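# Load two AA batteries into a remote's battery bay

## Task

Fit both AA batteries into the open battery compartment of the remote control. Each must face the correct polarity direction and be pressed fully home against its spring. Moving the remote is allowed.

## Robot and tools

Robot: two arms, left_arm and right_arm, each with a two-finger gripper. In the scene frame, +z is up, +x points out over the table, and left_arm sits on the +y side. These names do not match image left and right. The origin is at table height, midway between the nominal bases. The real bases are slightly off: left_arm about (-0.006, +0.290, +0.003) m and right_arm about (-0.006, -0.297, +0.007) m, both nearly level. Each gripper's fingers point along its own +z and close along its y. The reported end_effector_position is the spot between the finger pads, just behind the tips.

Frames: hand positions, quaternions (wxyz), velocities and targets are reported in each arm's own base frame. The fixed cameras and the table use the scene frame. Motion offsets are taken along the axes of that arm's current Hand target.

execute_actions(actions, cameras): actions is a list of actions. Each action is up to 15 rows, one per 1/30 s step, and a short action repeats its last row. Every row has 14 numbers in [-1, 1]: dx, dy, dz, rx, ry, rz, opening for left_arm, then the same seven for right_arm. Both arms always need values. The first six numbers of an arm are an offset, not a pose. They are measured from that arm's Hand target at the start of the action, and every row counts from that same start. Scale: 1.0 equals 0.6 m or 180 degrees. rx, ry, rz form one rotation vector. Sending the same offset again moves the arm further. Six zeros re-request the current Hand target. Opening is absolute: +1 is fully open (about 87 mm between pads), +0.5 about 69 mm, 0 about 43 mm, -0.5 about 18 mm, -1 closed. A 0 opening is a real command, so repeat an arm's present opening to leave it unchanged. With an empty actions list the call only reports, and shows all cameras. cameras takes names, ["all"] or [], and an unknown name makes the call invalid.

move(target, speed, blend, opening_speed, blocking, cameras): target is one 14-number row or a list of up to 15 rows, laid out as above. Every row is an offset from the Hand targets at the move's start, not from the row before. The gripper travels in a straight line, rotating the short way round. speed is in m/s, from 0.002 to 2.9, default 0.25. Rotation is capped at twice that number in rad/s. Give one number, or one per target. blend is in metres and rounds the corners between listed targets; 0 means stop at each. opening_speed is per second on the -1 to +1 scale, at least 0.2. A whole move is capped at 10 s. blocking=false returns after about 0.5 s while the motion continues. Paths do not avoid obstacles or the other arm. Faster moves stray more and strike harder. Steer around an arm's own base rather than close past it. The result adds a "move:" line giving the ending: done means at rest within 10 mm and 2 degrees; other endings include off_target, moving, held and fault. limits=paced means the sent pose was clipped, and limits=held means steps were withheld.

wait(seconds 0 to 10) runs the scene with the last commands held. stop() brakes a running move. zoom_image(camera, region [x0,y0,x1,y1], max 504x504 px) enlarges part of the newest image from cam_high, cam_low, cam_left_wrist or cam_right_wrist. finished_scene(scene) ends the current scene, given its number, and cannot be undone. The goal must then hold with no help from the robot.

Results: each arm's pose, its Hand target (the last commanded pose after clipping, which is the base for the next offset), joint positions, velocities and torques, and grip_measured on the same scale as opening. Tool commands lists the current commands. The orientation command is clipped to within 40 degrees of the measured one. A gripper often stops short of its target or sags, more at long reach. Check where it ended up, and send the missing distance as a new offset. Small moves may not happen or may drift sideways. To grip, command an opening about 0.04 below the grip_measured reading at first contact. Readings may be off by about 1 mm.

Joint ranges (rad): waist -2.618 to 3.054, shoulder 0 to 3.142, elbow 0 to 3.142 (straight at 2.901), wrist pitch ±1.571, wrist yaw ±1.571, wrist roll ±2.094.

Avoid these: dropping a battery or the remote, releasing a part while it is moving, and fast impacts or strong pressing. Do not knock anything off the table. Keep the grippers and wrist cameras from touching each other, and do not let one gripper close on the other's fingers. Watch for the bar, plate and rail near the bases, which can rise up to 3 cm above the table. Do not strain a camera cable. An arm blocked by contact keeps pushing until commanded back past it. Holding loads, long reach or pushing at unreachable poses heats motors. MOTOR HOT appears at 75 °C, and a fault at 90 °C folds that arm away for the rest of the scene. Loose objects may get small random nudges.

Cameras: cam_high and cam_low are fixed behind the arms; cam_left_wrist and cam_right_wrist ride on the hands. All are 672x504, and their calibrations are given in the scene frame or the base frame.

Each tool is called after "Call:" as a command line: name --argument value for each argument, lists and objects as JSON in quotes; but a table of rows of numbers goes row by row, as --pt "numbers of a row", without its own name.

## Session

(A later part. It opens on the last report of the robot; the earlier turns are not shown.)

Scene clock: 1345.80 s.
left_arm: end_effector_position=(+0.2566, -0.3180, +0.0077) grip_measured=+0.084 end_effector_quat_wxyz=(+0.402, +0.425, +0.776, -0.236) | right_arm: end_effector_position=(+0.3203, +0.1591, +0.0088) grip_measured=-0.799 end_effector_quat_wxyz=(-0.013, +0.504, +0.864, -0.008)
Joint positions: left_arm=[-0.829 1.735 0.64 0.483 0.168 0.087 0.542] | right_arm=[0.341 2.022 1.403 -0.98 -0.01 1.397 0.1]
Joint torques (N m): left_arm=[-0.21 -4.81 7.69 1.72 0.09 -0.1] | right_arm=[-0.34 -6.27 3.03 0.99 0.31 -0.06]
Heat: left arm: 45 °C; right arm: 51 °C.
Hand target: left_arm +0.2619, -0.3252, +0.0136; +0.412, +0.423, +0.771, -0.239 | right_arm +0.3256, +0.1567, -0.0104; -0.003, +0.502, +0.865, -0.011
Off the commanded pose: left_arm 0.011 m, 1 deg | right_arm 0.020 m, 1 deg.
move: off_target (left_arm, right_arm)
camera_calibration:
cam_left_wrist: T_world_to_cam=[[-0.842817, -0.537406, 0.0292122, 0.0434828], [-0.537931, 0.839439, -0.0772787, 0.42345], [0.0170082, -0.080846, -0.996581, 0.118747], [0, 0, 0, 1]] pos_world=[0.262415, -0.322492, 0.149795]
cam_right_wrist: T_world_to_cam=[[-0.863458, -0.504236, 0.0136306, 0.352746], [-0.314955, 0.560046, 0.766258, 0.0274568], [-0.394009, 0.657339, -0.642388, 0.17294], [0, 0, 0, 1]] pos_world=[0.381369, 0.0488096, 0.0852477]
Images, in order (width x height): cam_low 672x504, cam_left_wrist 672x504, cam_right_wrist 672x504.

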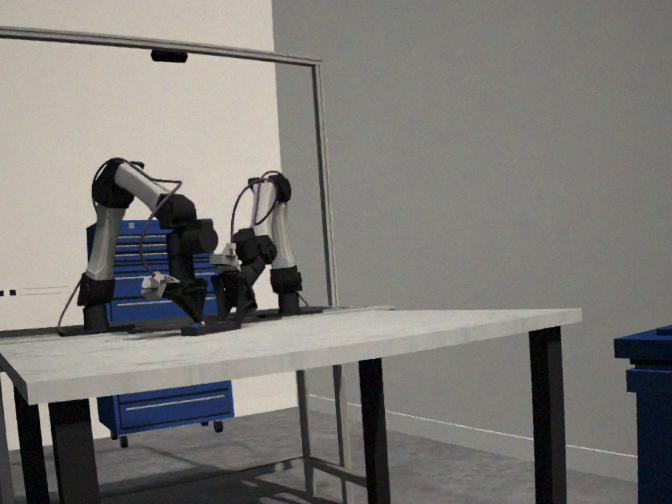

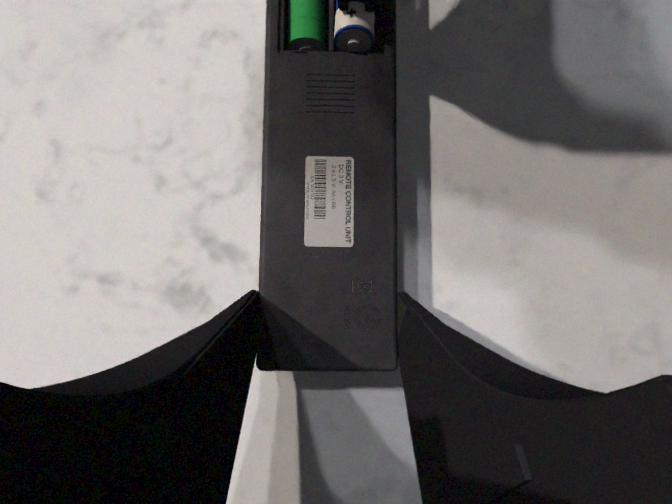

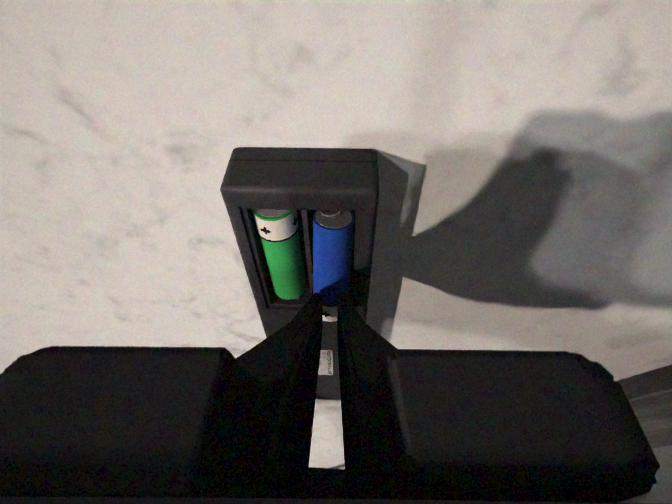

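Call:
move --target '[0,0,0,0,0,0,0.03,-0.03,0.0,0.015,0,0,0,-0.8]' --speed 0.05 --cameras '["cam_right_wrist","cam_left_wrist","cam_low"]'

Call:
zoom_image --camera "cam_right_wrist" --region '[220, 150, 440, 390]'

Call:
zoom_image --camera "cam_left_wrist" --region '[260, 0, 400, 80]'

Call:
zoom_image --camera "cam_low" --region '[160, 300, 260, 340]'

Scene clock: 1352.57 s.
left_arm: end_effector_position=(+0.2566, -0.3179, +0.0077) grip_measured=+0.084 end_effector_quat_wxyz=(+0.402, +0.425, +0.776, -0.236) | right_arm: end_effector_position=(+0.3236, +0.1541, +0.0035) grip_measured=-0.799 end_effector_quat_wxyz=(-0.030, +0.503, +0.864, +0.007)
Joint positions: left_arm=[-0.829 1.735 0.64 0.483 0.167 0.086 0.542] | right_arm=[0.305 2.039 1.396 -0.957 -0.053 1.358 0.1]
Joint torques (N m): left_arm=[-0.25 -4.77 7.72 1.71 0.09 -0.08] | right_arm=[-1.28 -5.52 3.75 0.95 0.69 -0.22]
Heat: left arm: 45 °C; right arm: 49 °C.
Hand target: left_arm +0.2618, -0.3252, +0.0136; +0.412, +0.423, +0.771, -0.239 | right_arm +0.3343, +0.1409, -0.0192; -0.003, +0.502, +0.865, -0.011
Off the commanded pose: left_arm 0.011 m, 1 deg | right_arm 0.028 m, 4 deg.
move: off_target (left_arm, right_arm)
camera_calibration:
cam_left_wrist: T_world_to_cam=[[-0.842186, -0.53838, 0.0294866, 0.0430478], [-0.538931, 0.838844, -0.0767654, 0.423488], [0.0165943, -0.080542, -0.996613, 0.118858], [0, 0, 0, 1]] pos_world=[0.262513, -0.322492, 0.149695]
cam_right_wrist: T_world_to_cam=[[-0.862431, -0.506157, 0.00413412, 0.353182], [-0.305483, 0.526984, 0.793075, 0.0373429], [-0.403599, 0.68271, -0.60911, 0.173131], [0, 0, 0, 1]] pos_world=[0.385879, 0.0408884, 0.0743799]
Images, in order (width x height): cam_low 672x504, cam_left_wrist 672x504, cam_right_wrist 672x504.

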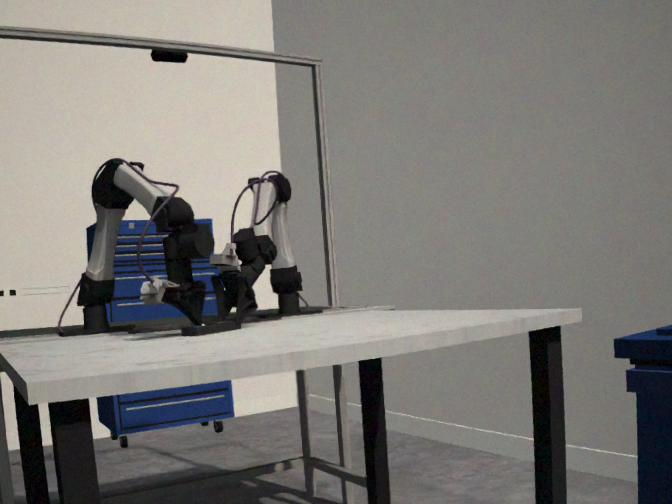

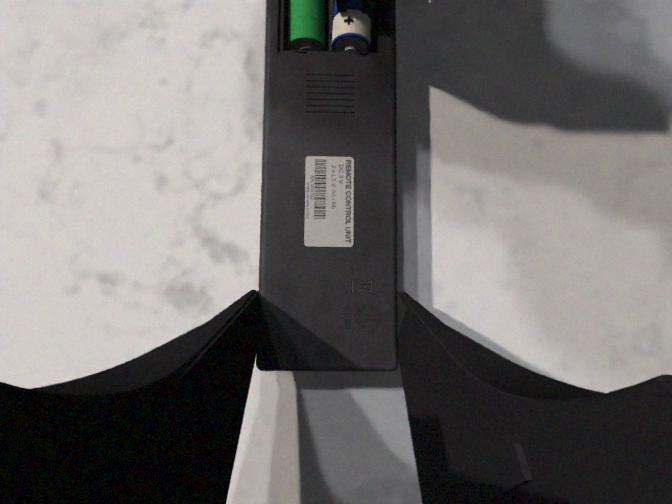

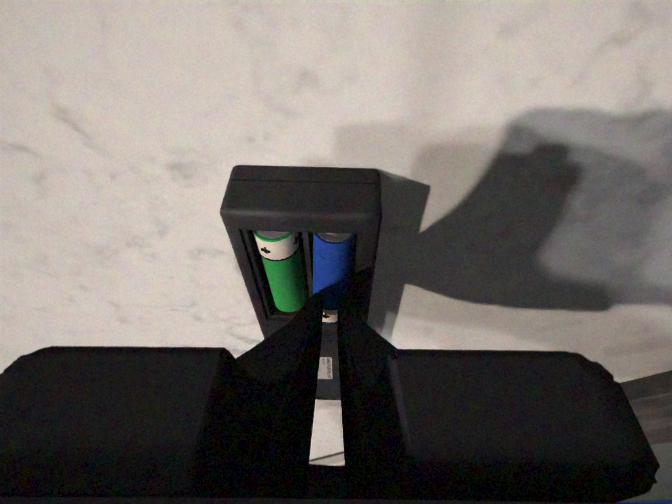

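Scaled by 2.100 from the camera's 672x504 image, which has a finer 960x720 frame.

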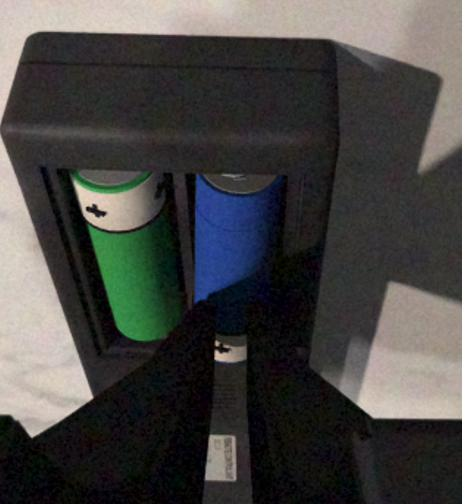

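Scaled by 3.600 from the camera's 672x504 image, which has a finer 960x720 frame.

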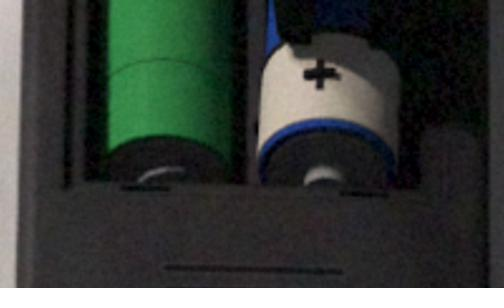

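Scaled by 5.040 from the camera's 672x504 image, which has a finer 960x720 frame.

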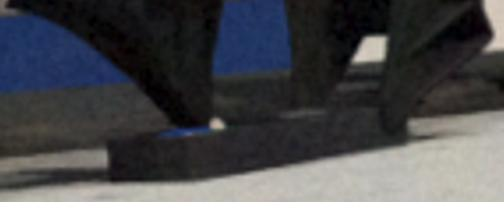

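Call:
move --target '[0,0,0,0,0,0,0.03,0.02,0.0,0.02,0,0,0,-0.8]' --speed 0.05 --cameras '["cam_right_wrist","cam_left_wrist","cam_low"]'

Call:
zoom_image --camera "cam_right_wrist" --region '[220, 150, 440, 390]'

Call:
zoom_image --camera "cam_left_wrist" --region '[260, 0, 400, 80]'

Call:
zoom_image --camera "cam_low" --region '[160, 300, 260, 340]'

Scene clock: 1357.80 s.
left_arm: end_effector_position=(+0.2566, -0.3179, +0.0077) grip_measured=+0.084 end_effector_quat_wxyz=(+0.402, +0.425, +0.776, -0.236) | right_arm: end_effector_position=(+0.3221, +0.1562, +0.0023) grip_measured=-0.799 end_effector_quat_wxyz=(-0.032, +0.502, +0.864, +0.013)
Joint positions: left_arm=[-0.829 1.735 0.64 0.483 0.167 0.086 0.542] | right_arm=[0.306 2.035 1.382 -0.943 -0.065 1.357 0.1]
Joint torques (N m): left_arm=[-0.27 -4.82 7.75 1.71 0.1 -0.09] | right_arm=[0.99 -4.26 1.89 1.27 0.76 0.2]
Heat: left arm: 45 °C; right arm: 48 °C.
Hand target: left_arm +0.2618, -0.3252, +0.0136; +0.412, +0.423, +0.771, -0.239 | right_arm +0.3281, +0.1513, -0.0313; -0.003, +0.501, +0.865, -0.011
Off the commanded pose: left_arm 0.011 m, 1 deg | right_arm 0.034 m, 4 deg.
move: off_target (left_arm, right_arm)
camera_calibration:
cam_left_wrist: T_world_to_cam=[[-0.842186, -0.53838, 0.0294866, 0.0430478], [-0.538931, 0.838844, -0.0767654, 0.423488], [0.0165943, -0.080542, -0.996613, 0.118858], [0, 0, 0, 1]] pos_world=[0.262513, -0.322492, 0.149695]
cam_right_wrist: T_world_to_cam=[[-0.861659, -0.507477, -0.00346936, 0.352947], [-0.307289, 0.51629, 0.799386, 0.038925], [-0.403878, 0.689864, -0.600808, 0.169357], [0, 0, 0, 1]] pos_world=[0.38448, 0.0421824, 0.0718593]
Images, in order (width x height): cam_low 672x504, cam_left_wrist 672x504, cam_right_wrist 672x504.

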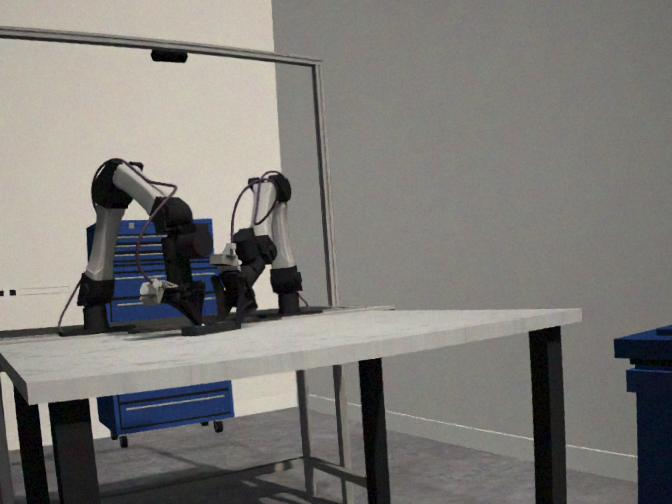

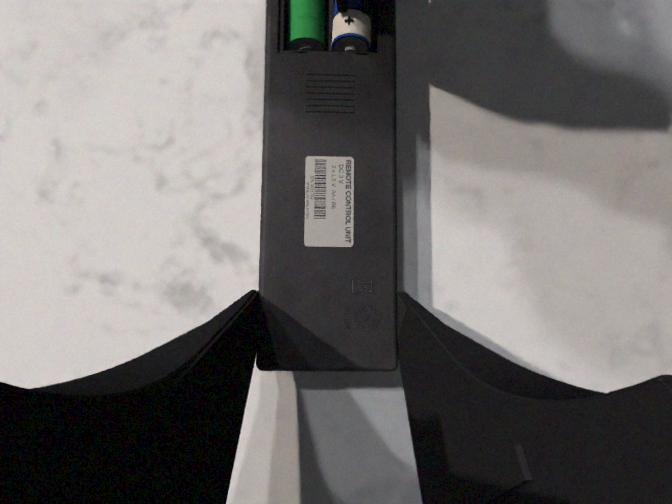

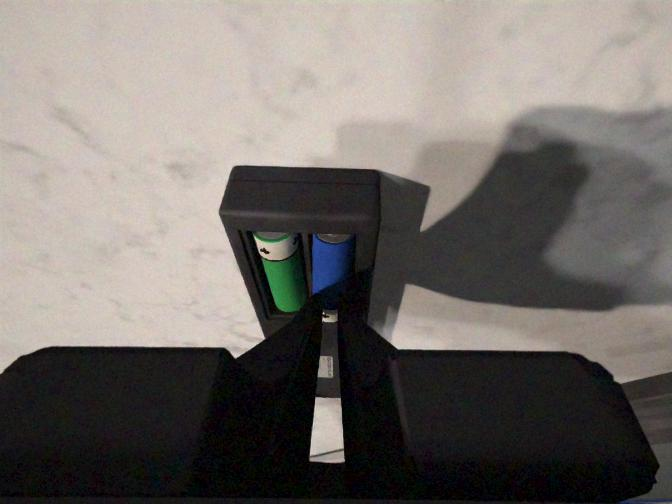

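Scaled by 2.100 from the camera's 672x504 image, which has a finer 960x720 frame.

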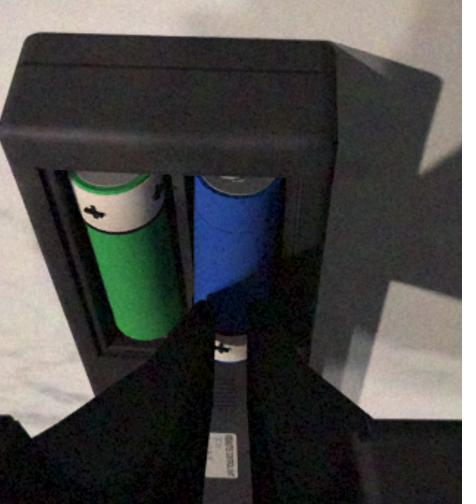

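Scaled by 3.600 from the camera's 672x504 image, which has a finer 960x720 frame.

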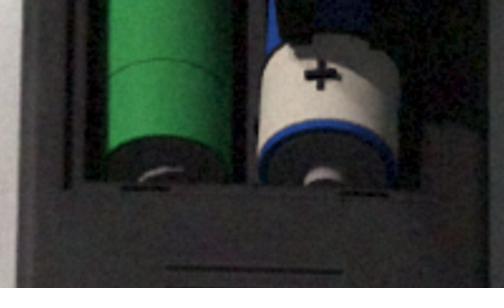

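Scaled by 5.040 from the camera's 672x504 image, which has a finer 960x720 frame.

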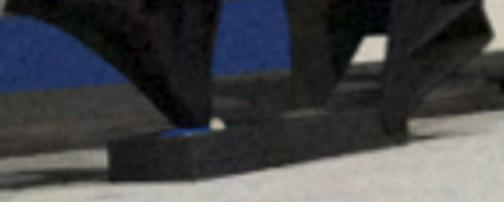

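Call:
move --target '[0,0,0,0,0,0,0.03,0.01,0.0,-0.12,0,0,0,-0.8]' --speed 0.08 --cameras '["cam_right_wrist","cam_left_wrist","cam_low"]'

Call:
zoom_image --camera "cam_right_wrist" --region '[220, 100, 440, 340]'

Call:
zoom_image --camera "cam_left_wrist" --region '[260, 0, 400, 80]'

Call:
zoom_image --camera "cam_low" --region '[160, 300, 260, 340]'

Scene clock: 1362.83 s.
left_arm: end_effector_position=(+0.2566, -0.3179, +0.0077) grip_measured=+0.084 end_effector_quat_wxyz=(+0.402, +0.425, +0.776, -0.236) | right_arm: end_effector_position=(+0.3163, +0.1530, +0.0263) grip_measured=-0.800 end_effector_quat_wxyz=(-0.026, +0.498, +0.866, -0.026)
Joint positions: left_arm=[-0.829 1.735 0.64 0.483 0.167 0.086 0.542] | right_arm=[0.331 2.022 1.472 -1.095 -0.005 1.375 0.1]
Joint torques (N m): left_arm=[-0.31 -4.79 7.72 1.72 0.09 -0.08] | right_arm=[0.5 -11.96 7.19 0.28 0.22 0.2]
Heat: left arm: 45 °C; right arm: 48 °C.
Hand target: left_arm +0.2618, -0.3251, +0.0136; +0.412, +0.423, +0.771, -0.239 | right_arm +0.3263, +0.1575, +0.0406; -0.003, +0.502, +0.865, -0.011
Off the commanded pose: left_arm 0.011 m, 1 deg | right_arm 0.018 m, 3 deg.
move: off_target (left_arm, right_arm)
camera_calibration:
cam_left_wrist: T_world_to_cam=[[-0.842186, -0.53838, 0.0294866, 0.0430478], [-0.538931, 0.838844, -0.0767654, 0.423488], [0.0165943, -0.080542, -0.996613, 0.118858], [0, 0, 0, 1]] pos_world=[0.262513, -0.322492, 0.149695]
cam_right_wrist: T_world_to_cam=[[-0.855645, -0.51431, 0.0579362, 0.343879], [-0.290769, 0.570289, 0.76826, 0.00690562], [-0.428164, 0.640512, -0.637511, 0.199842], [0, 0, 0, 1]] pos_world=[0.381811, 0.044921, 0.102173]
Images, in order (width x height): cam_low 672x504, cam_left_wrist 672x504, cam_right_wrist 672x504.

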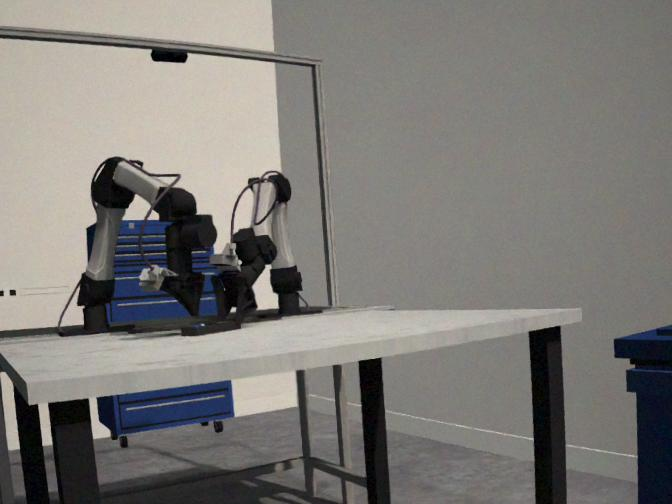

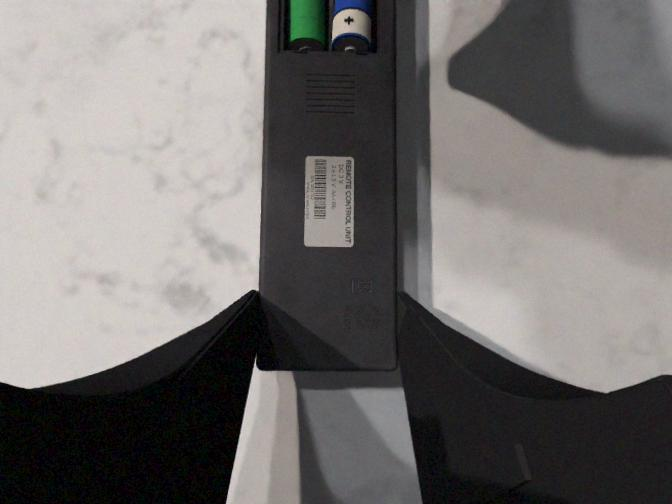

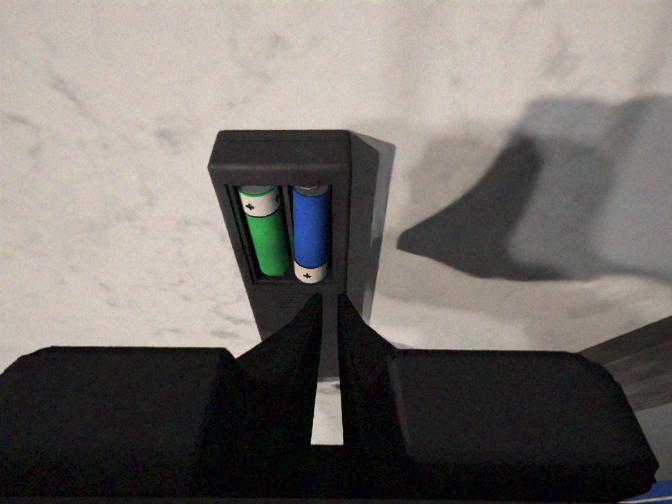

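Scaled by 2.100 from the camera's 672x504 image, which has a finer 960x720 frame.

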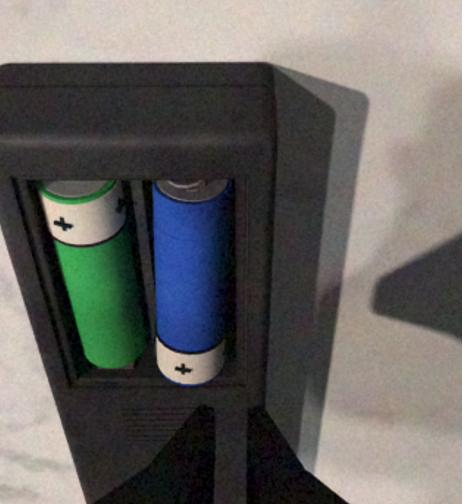

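Scaled by 3.600 from the camera's 672x504 image, which has a finer 960x720 frame.

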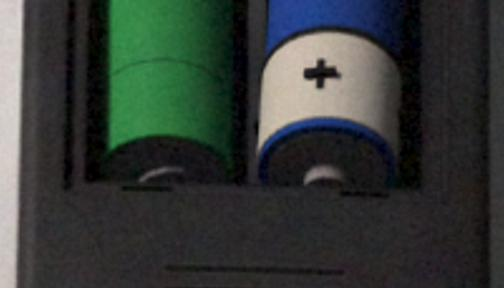

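Scaled by 5.040 from the camera's 672x504 image, which has a finer 960x720 frame.

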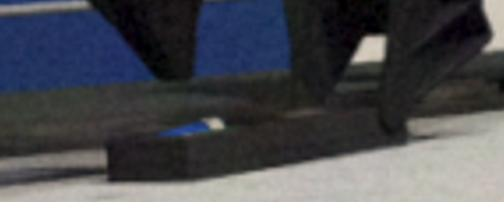

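Call:
move --pt "0 0 0 0 0 0 0.03 0.017 0.0005 -0.02 0 0 0 -0.8" --pt "0 0 0 0 0 0 0.03 0.017 0.0005 0.04 0 0 0 -0.8" --speed 0.05 --cameras '["cam_right_wrist","cam_left_wrist"]'

Call:
zoom_image --camera "cam_right_wrist" --region '[220, 150, 440, 390]'

Call:
zoom_image --camera "cam_left_wrist" --region '[260, 0, 400, 80]'

Scene clock: 1373.37 s.
left_arm: end_effector_position=(+0.2566, -0.3179, +0.0077) grip_measured=+0.084 end_effector_quat_wxyz=(+0.402, +0.425, +0.776, -0.236) | right_arm: end_effector_position=(+0.3172, +0.1642, +0.0192) grip_measured=-0.800 end_effector_quat_wxyz=(-0.013, +0.498, +0.867, -0.012)
Joint positions: left_arm=[-0.829 1.735 0.64 0.483 0.167 0.086 0.542] | right_arm=[0.36 2.011 1.43 -1.025 -0.005 1.402 0.1]
Joint torques (N m): left_arm=[-0.27 -4.78 7.72 1.71 0.1 -0.09] | right_arm=[0.35 -8.98 4.93 0.45 0.22 0.22]
Heat: left arm: 44 °C; right arm: 49 °C.
Hand target: left_arm +0.2618, -0.3251, +0.0136; +0.412, +0.423, +0.771, -0.239 | right_arm +0.3211, +0.1661, +0.0166; -0.003, +0.502, +0.865, -0.011
Off the commanded pose: left_arm 0.011 m, 1 deg | right_arm 0.005 m, 1 deg.
move: off_target (left_arm)
camera_calibration:
cam_left_wrist: T_world_to_cam=[[-0.842186, -0.53838, 0.0294866, 0.0430478], [-0.538931, 0.838844, -0.0767654, 0.423488], [0.0165943, -0.080542, -0.996613, 0.118858], [0, 0, 0, 1]] pos_world=[0.262513, -0.322492, 0.149695]
cam_right_wrist: T_world_to_cam=[[-0.856287, -0.516121, 0.0197846, 0.352081], [-0.320321, 0.560708, 0.763545, 0.0172273], [-0.405175, 0.647477, -0.645451, 0.180149], [0, 0, 0, 1]] pos_world=[0.379993, 0.0554144, 0.096158]
Images, in order (width x height): cam_left_wrist 672x504, cam_right_wrist 672x504.

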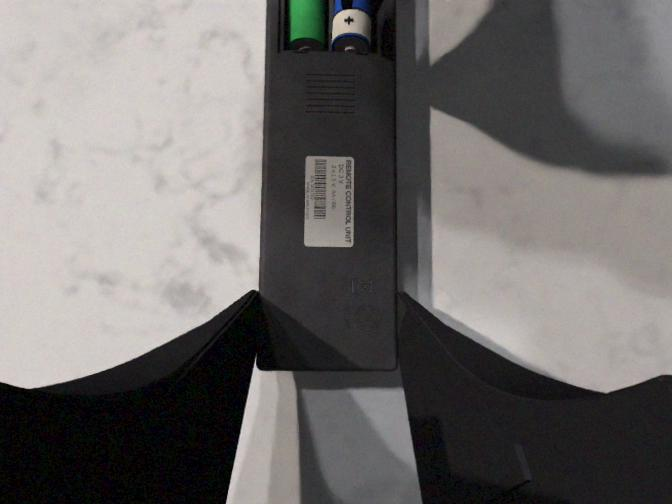

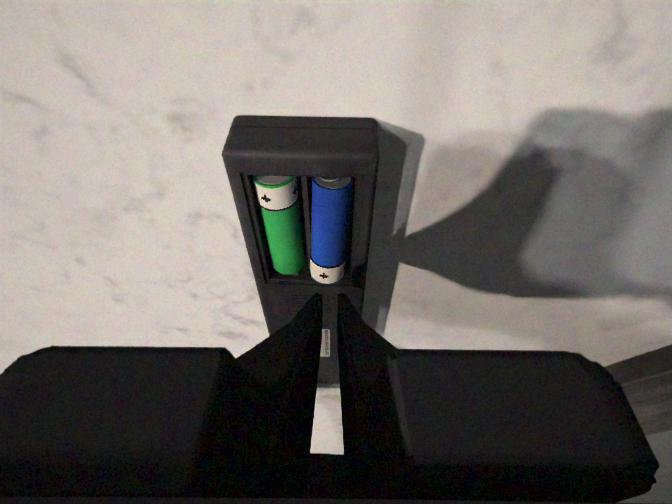

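Scaled by 2.100 from the camera's 672x504 image, which has a finer 960x720 frame.

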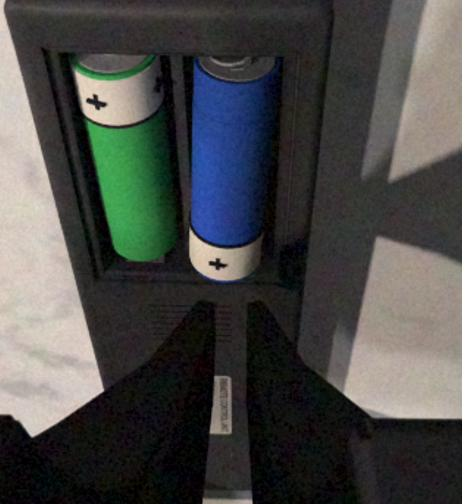

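Scaled by 3.600 from the camera's 672x504 image, which has a finer 960x720 frame.

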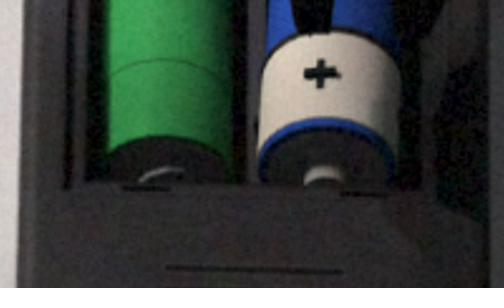

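Call:
move --target '[0,0,0,0,0,0,0.03,-0.006,0.003,0.045,0,0,0,-0.8]' --speed 0.05 --cameras '["cam_right_wrist","cam_left_wrist","cam_low"]'

Call:
zoom_image --camera "cam_right_wrist" --region '[220, 150, 440, 390]'

Call:
zoom_image --camera "cam_left_wrist" --region '[260, 0, 400, 80]'

Call:
zoom_image --camera "cam_low" --region '[160, 300, 260, 340]'

Scene clock: 1379.77 s.
left_arm: end_effector_position=(+0.2566, -0.3179, +0.0077) grip_measured=+0.084 end_effector_quat_wxyz=(+0.402, +0.425, +0.776, -0.236) | right_arm: end_effector_position=(+0.3181, +0.1646, +0.0049) grip_measured=-0.800 end_effector_quat_wxyz=(-0.012, +0.498, +0.867, -0.011)
Joint positions: left_arm=[-0.829 1.735 0.64 0.483 0.167 0.086 0.542] | right_arm=[0.36 2.032 1.401 -0.972 -0.005 1.403 0.1]
Joint torques (N m): left_arm=[-0.31 -4.79 7.69 1.72 0.1 -0.08] | right_arm=[-0.49 -6.91 3.44 0.85 0.26 0.06]
Heat: left arm: 44 °C; right arm: 48 °C.
Hand target: left_arm +0.2619, -0.3252, +0.0136; +0.412, +0.423, +0.771, -0.239 | right_arm +0.3241, +0.1635, -0.0104; -0.003, +0.502, +0.865, -0.011
Off the commanded pose: left_arm 0.011 m, 1 deg | right_arm 0.016 m, 1 deg.
move: off_target (left_arm, right_arm)
camera_calibration:
cam_left_wrist: T_world_to_cam=[[-0.842186, -0.53838, 0.0294866, 0.0430478], [-0.538931, 0.838844, -0.0767654, 0.423488], [0.0165943, -0.080542, -0.996613, 0.118858], [0, 0, 0, 1]] pos_world=[0.262513, -0.322492, 0.149695]
cam_right_wrist: T_world_to_cam=[[-0.856548, -0.515754, 0.017972, 0.35329], [-0.321398, 0.560368, 0.763342, 0.0286278], [-0.403768, 0.648063, -0.645744, 0.170593], [0, 0, 0, 1]] pos_world=[0.380691, 0.0556141, 0.0819571]
Images, in order (width x height): cam_low 672x504, cam_left_wrist 672x504, cam_right_wrist 672x504.

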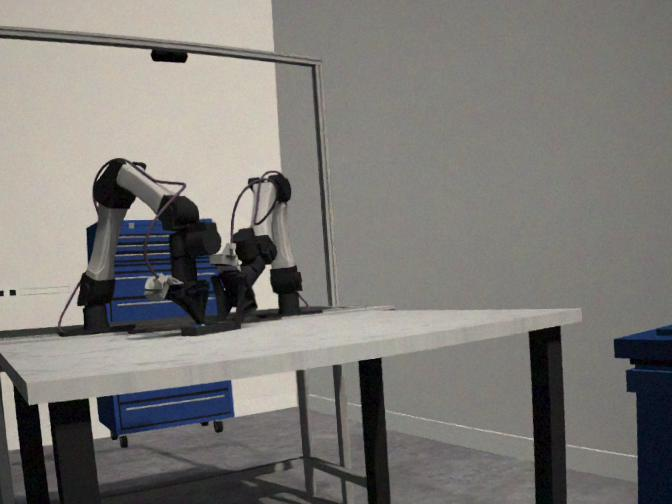

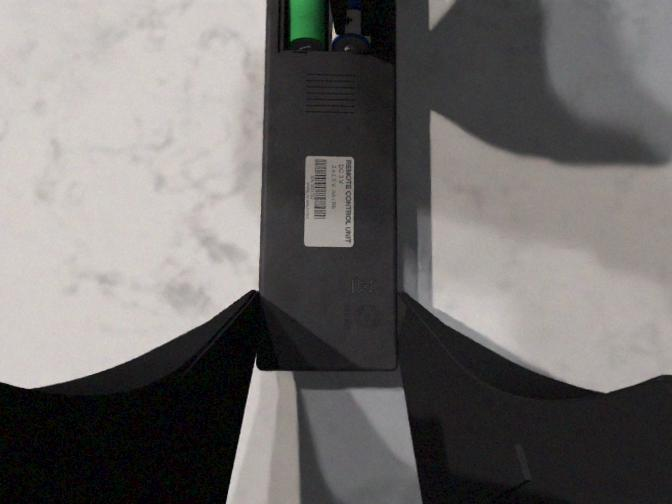

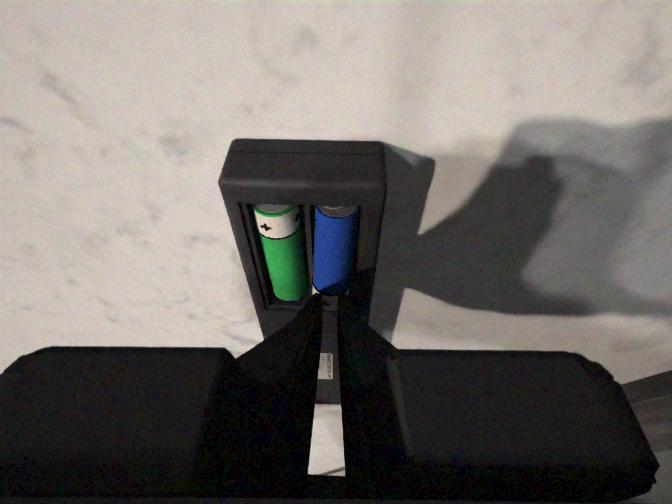

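Scaled by 2.100 from the camera's 672x504 image, which has a finer 960x720 frame.

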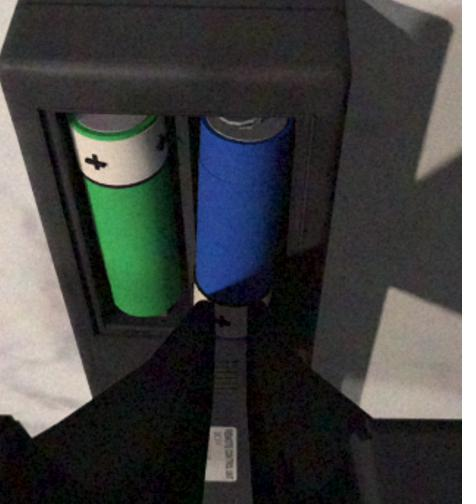

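Scaled by 3.600 from the camera's 672x504 image, which has a finer 960x720 frame.

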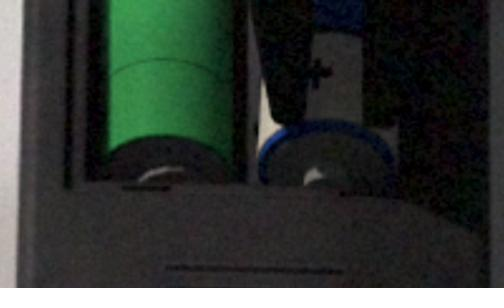

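Scaled by 5.040 from the camera's 672x504 image, which has a finer 960x720 frame.

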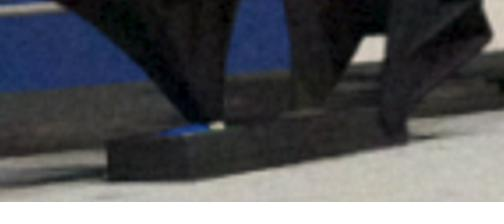

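Call:
move --target '[0,0,0,0,0,0,0.03,-0.022,0.0,0.015,0,0,0,-0.8]' --speed 0.05 --cameras '["cam_right_wrist","cam_left_wrist","cam_low"]'

Call:
zoom_image --camera "cam_right_wrist" --region '[220, 150, 440, 390]'

Call:
zoom_image --camera "cam_left_wrist" --region '[260, 0, 400, 80]'

Call:
zoom_image --camera "cam_low" --region '[160, 300, 260, 340]'

Scene clock: 1384.07 s.
left_arm: end_effector_position=(+0.2566, -0.3179, +0.0077) grip_measured=+0.084 end_effector_quat_wxyz=(+0.402, +0.425, +0.776, -0.236) | right_arm: end_effector_position=(+0.3191, +0.1619, +0.0043) grip_measured=-0.799 end_effector_quat_wxyz=(-0.028, +0.502, +0.864, +0.002)
Joint positions: left_arm=[-0.829 1.735 0.64 0.483 0.167 0.086 0.542] | right_arm=[0.333 2.035 1.396 -0.965 -0.044 1.385 0.1]
Joint torques (N m): left_arm=[-0.29 -4.74 7.71 1.72 0.09 -0.09] | right_arm=[-1.06 -5.39 3.58 0.94 0.6 -0.05]
Heat: left arm: 44 °C; right arm: 48 °C.
Hand target: left_arm +0.2619, -0.3252, +0.0136; +0.412, +0.423, +0.771, -0.239 | right_arm +0.3304, +0.1519, -0.0193; -0.003, +0.502, +0.865, -0.011
Off the commanded pose: left_arm 0.011 m, 1 deg | right_arm 0.028 m, 3 deg.
move: off_target (left_arm, right_arm)
camera_calibration:
cam_left_wrist: T_world_to_cam=[[-0.842186, -0.53838, 0.0294866, 0.0430478], [-0.538931, 0.838844, -0.0767654, 0.423488], [0.0165943, -0.080542, -0.996613, 0.118858], [0, 0, 0, 1]] pos_world=[0.262513, -0.322492, 0.149695]
cam_right_wrist: T_world_to_cam=[[-0.861462, -0.507692, 0.0114891, 0.353193], [-0.304771, 0.534974, 0.787983, 0.029704], [-0.406199, 0.675316, -0.61559, 0.168556], [0, 0, 0, 1]] pos_world=[0.381783, 0.0495938, 0.0762972]
Images, in order (width x height): cam_low 672x504, cam_left_wrist 672x504, cam_right_wrist 672x504.

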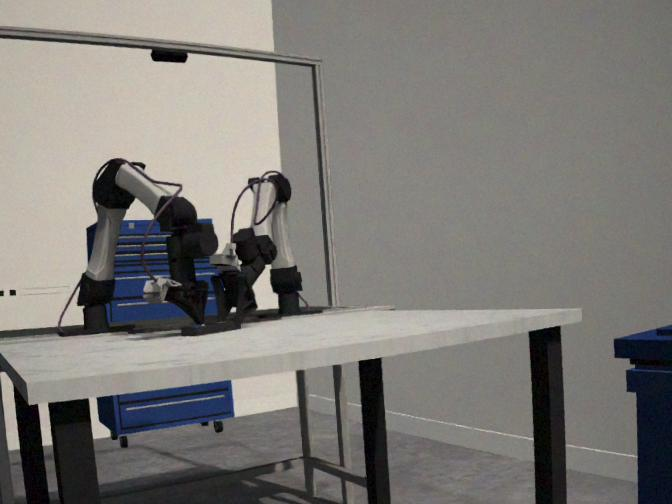

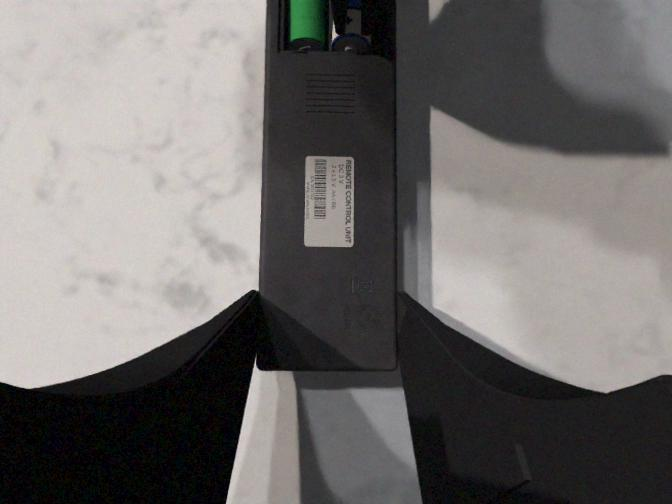

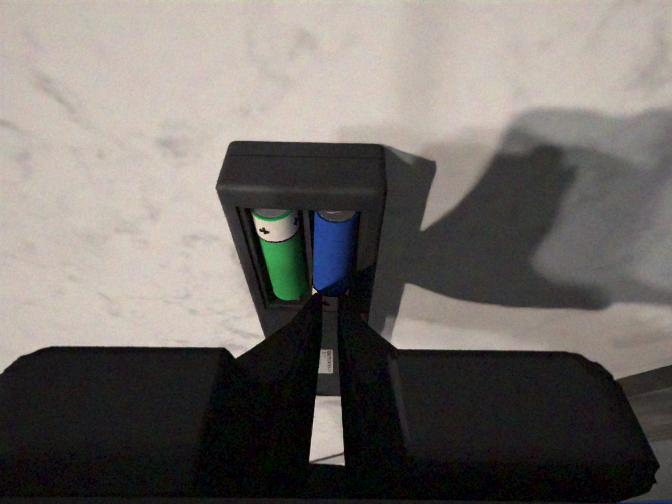

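Scaled by 2.100 from the camera's 672x504 image, which has a finer 960x720 frame.

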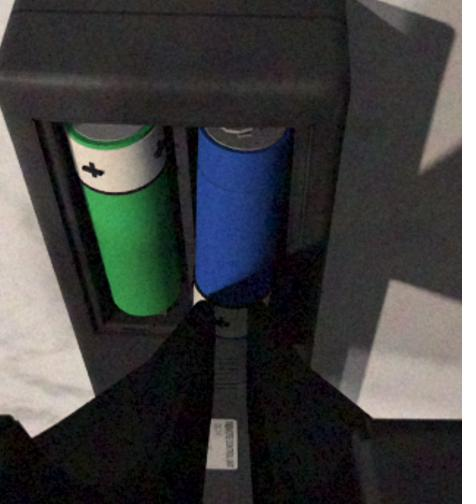

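Scaled by 3.600 from the camera's 672x504 image, which has a finer 960x720 frame.

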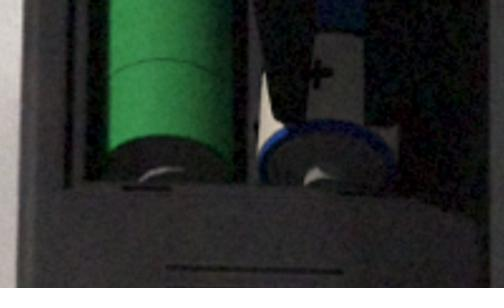

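Scaled by 5.040 from the camera's 672x504 image, which has a finer 960x720 frame.

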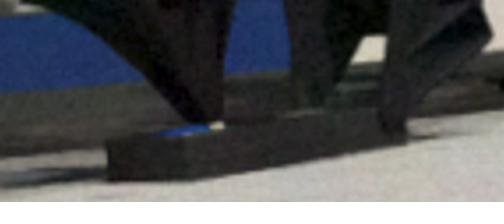

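Call:
move --pt "0 0 0 0 0 0 0.03 0.01 0 -0.08 0 0 0 -0.8" --pt "0 0 0 0 0 0 0.03 -0.0243 -0.0033 -0.107 0 0 0 -0.8" --pt "0 0 0 0 0 0 0.03 -0.0243 -0.0033 -0.059 0 0 0 -0.8" --speed 0.06 --cameras '["cam_right_wrist","cam_left_wrist","cam_low"]'

Call:
zoom_image --camera "cam_right_wrist" --region '[220, 150, 440, 390]'

Call:
zoom_image --camera "cam_left_wrist" --region '[260, 0, 400, 80]'

Call:
zoom_image --camera "cam_low" --region '[160, 300, 260, 340]'

Scene clock: 1397.93 s.
left_arm: end_effector_position=(+0.2566, -0.3179, +0.0077) grip_measured=+0.084 end_effector_quat_wxyz=(+0.402, +0.425, +0.776, -0.236) | right_arm: end_effector_position=(+0.3320, +0.1413, +0.0179) grip_measured=-0.800 end_effector_quat_wxyz=(-0.013, +0.506, +0.862, -0.013)
Joint positions: left_arm=[-0.829 1.735 0.64 0.483 0.167 0.086 0.542] | right_arm=[0.289 2.035 1.461 -1.033 -0.001 1.351 0.1]
Joint torques (N m): left_arm=[-0.29 -4.81 7.71 1.72 0.1 -0.09] | right_arm=[-0.59 -9.13 5.09 0.44 0.22 -0.16]
Heat: left arm: 44 °C; right arm: 46 °C.
Hand target: left_arm +0.2619, -0.3252, +0.0136; +0.412, +0.423, +0.771, -0.239 | right_arm +0.3366, +0.1389, +0.0162; -0.003, +0.501, +0.865, -0.011
Off the commanded pose: left_arm 0.011 m, 1 deg | right_arm 0.005 m, 1 deg.
move: off_target (left_arm)
camera_calibration:
cam_left_wrist: T_world_to_cam=[[-0.842186, -0.53838, 0.0294866, 0.0430478], [-0.538931, 0.838844, -0.0767654, 0.423488], [0.0165943, -0.080542, -0.996613, 0.118858], [0, 0, 0, 1]] pos_world=[0.262513, -0.322492, 0.149695]
cam_right_wrist: T_world_to_cam=[[-0.866128, -0.499353, 0.0216469, 0.353948], [-0.308922, 0.568867, 0.762206, 0.0309794], [-0.392924, 0.65348, -0.646973, 0.195274], [0, 0, 0, 1]] pos_world=[0.392862, 0.0315145, 0.0950622]
Images, in order (width x height): cam_low 672x504, cam_left_wrist 672x504, cam_right_wrist 672x504.

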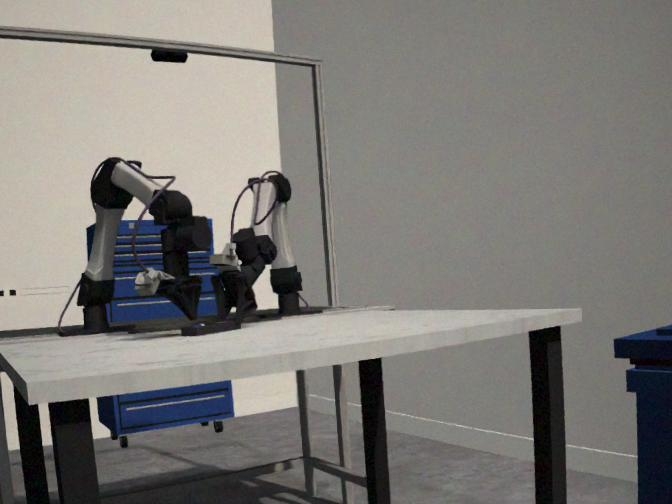

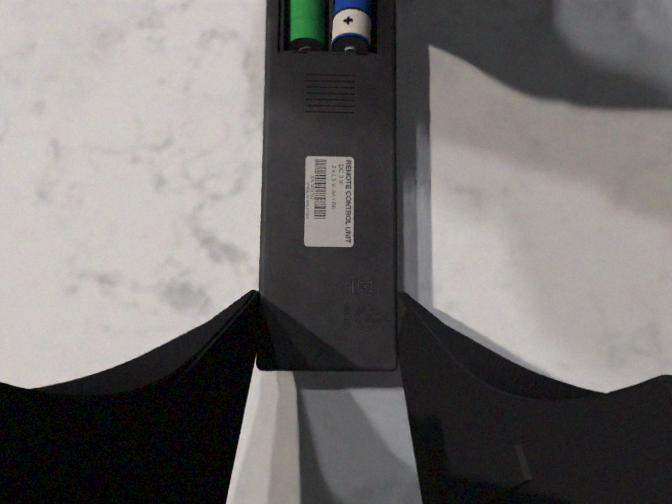

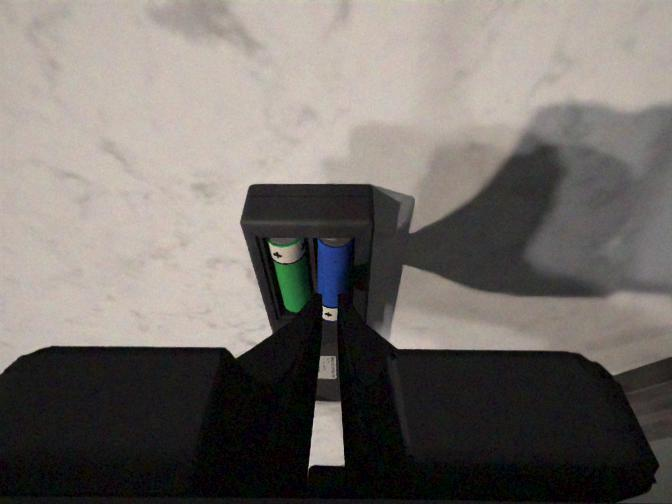

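Scaled by 2.100 from the camera's 672x504 image, which has a finer 960x720 frame.

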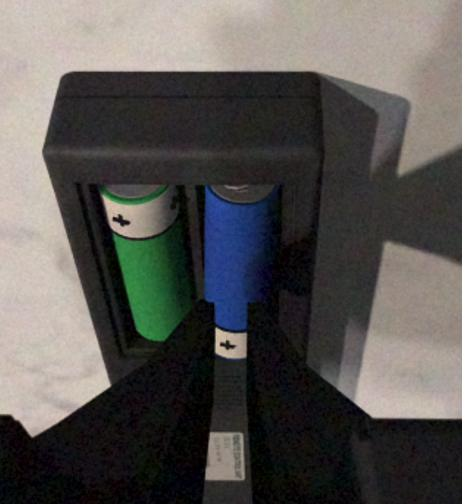

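Scaled by 3.600 from the camera's 672x504 image, which has a finer 960x720 frame.

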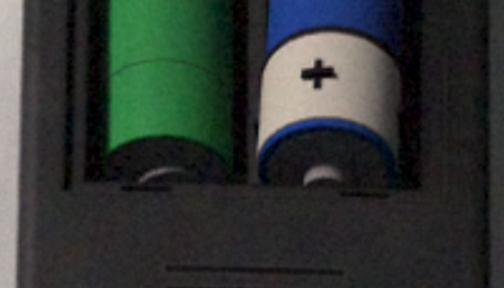

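Scaled by 5.040 from the camera's 672x504 image, which has a finer 960x720 frame.

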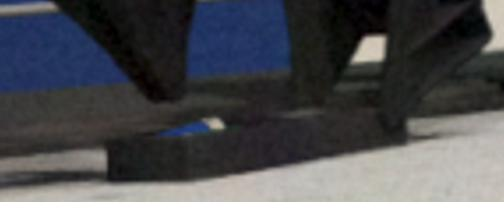

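Call:
move --target '[0,0,0,0,0,0,0.03,-0.01,-0.002,0.055,0,0,0,-0.8]' --speed 0.05 --cameras '["cam_right_wrist","cam_left_wrist","cam_low"]'

Call:
zoom_image --camera "cam_right_wrist" --region '[220, 150, 440, 390]'

Call:
zoom_image --camera "cam_left_wrist" --region '[260, 0, 400, 80]'

Call:
zoom_image --camera "cam_low" --region '[160, 300, 260, 340]'

Scene clock: 1404.43 s.
left_arm: end_effector_position=(+0.2566, -0.3179, +0.0077) grip_measured=+0.084 end_effector_quat_wxyz=(+0.402, +0.425, +0.776, -0.236) | right_arm: end_effector_position=(+0.3307, +0.1393, +0.0022) grip_measured=-0.800 end_effector_quat_wxyz=(-0.022, +0.504, +0.864, -0.003)
Joint positions: left_arm=[-0.829 1.735 0.64 0.483 0.167 0.086 0.542] | right_arm=[0.272 2.052 1.415 -0.969 -0.027 1.328 0.1]
Joint torques (N m): left_arm=[-0.24 -4.78 7.71 1.72 0.11 -0.09] | right_arm=[-0.69 -6.82 3.1 0.95 0.47 -0.09]
Heat: left arm: 44 °C; right arm: 46 °C.
Hand target: left_arm +0.2619, -0.3252, +0.0136; +0.412, +0.423, +0.771, -0.239 | right_arm +0.3380, +0.1325, -0.0168; -0.003, +0.502, +0.865, -0.011
Off the commanded pose: left_arm 0.011 m, 1 deg | right_arm 0.021 m, 2 deg.
move: off_target (left_arm, right_arm)
camera_calibration:
cam_left_wrist: T_world_to_cam=[[-0.842186, -0.53838, 0.0294866, 0.0430478], [-0.538931, 0.838844, -0.0767654, 0.423488], [0.0165943, -0.080542, -0.996613, 0.118858], [0, 0, 0, 1]] pos_world=[0.262513, -0.322492, 0.149695]
cam_right_wrist: T_world_to_cam=[[-0.863362, -0.504374, 0.0145499, 0.351847], [-0.306778, 0.547585, 0.778484, 0.0458729], [-0.400615, 0.667651, -0.627495, 0.186538], [0, 0, 0, 1]] pos_world=[0.392574, 0.027801, 0.0762211]
Images, in order (width x height): cam_low 672x504, cam_left_wrist 672x504, cam_right_wrist 672x504.

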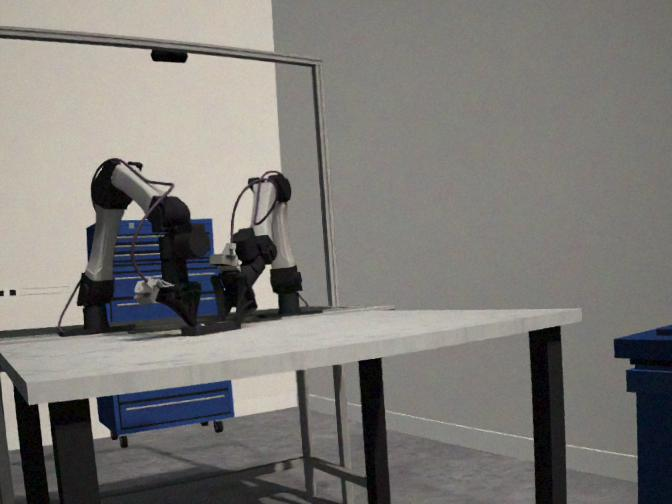

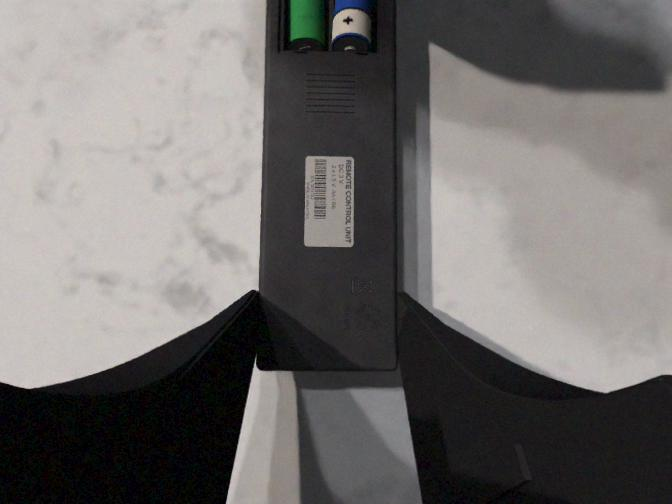

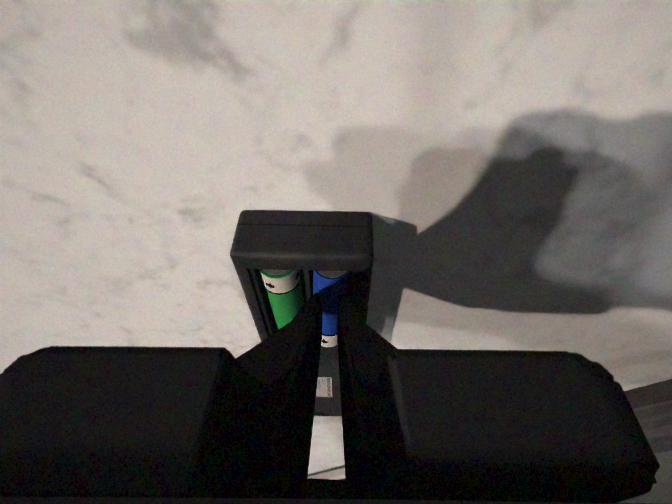

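Scaled by 2.100 from the camera's 672x504 image, which has a finer 960x720 frame.

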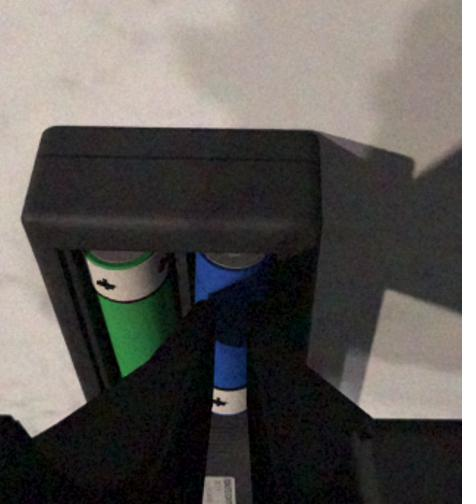

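Scaled by 3.600 from the camera's 672x504 image, which has a finer 960x720 frame.

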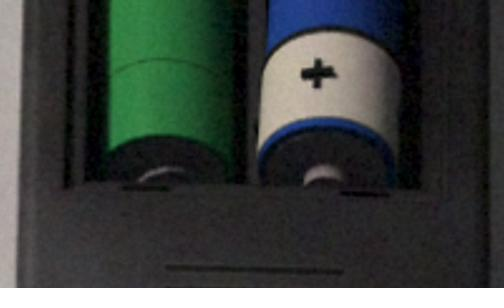

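Scaled by 5.040 from the camera's 672x504 image, which has a finer 960x720 frame.

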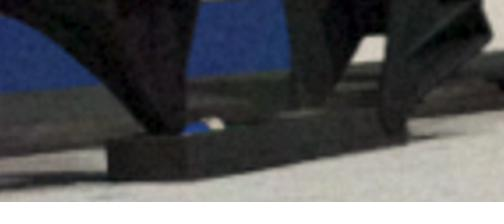

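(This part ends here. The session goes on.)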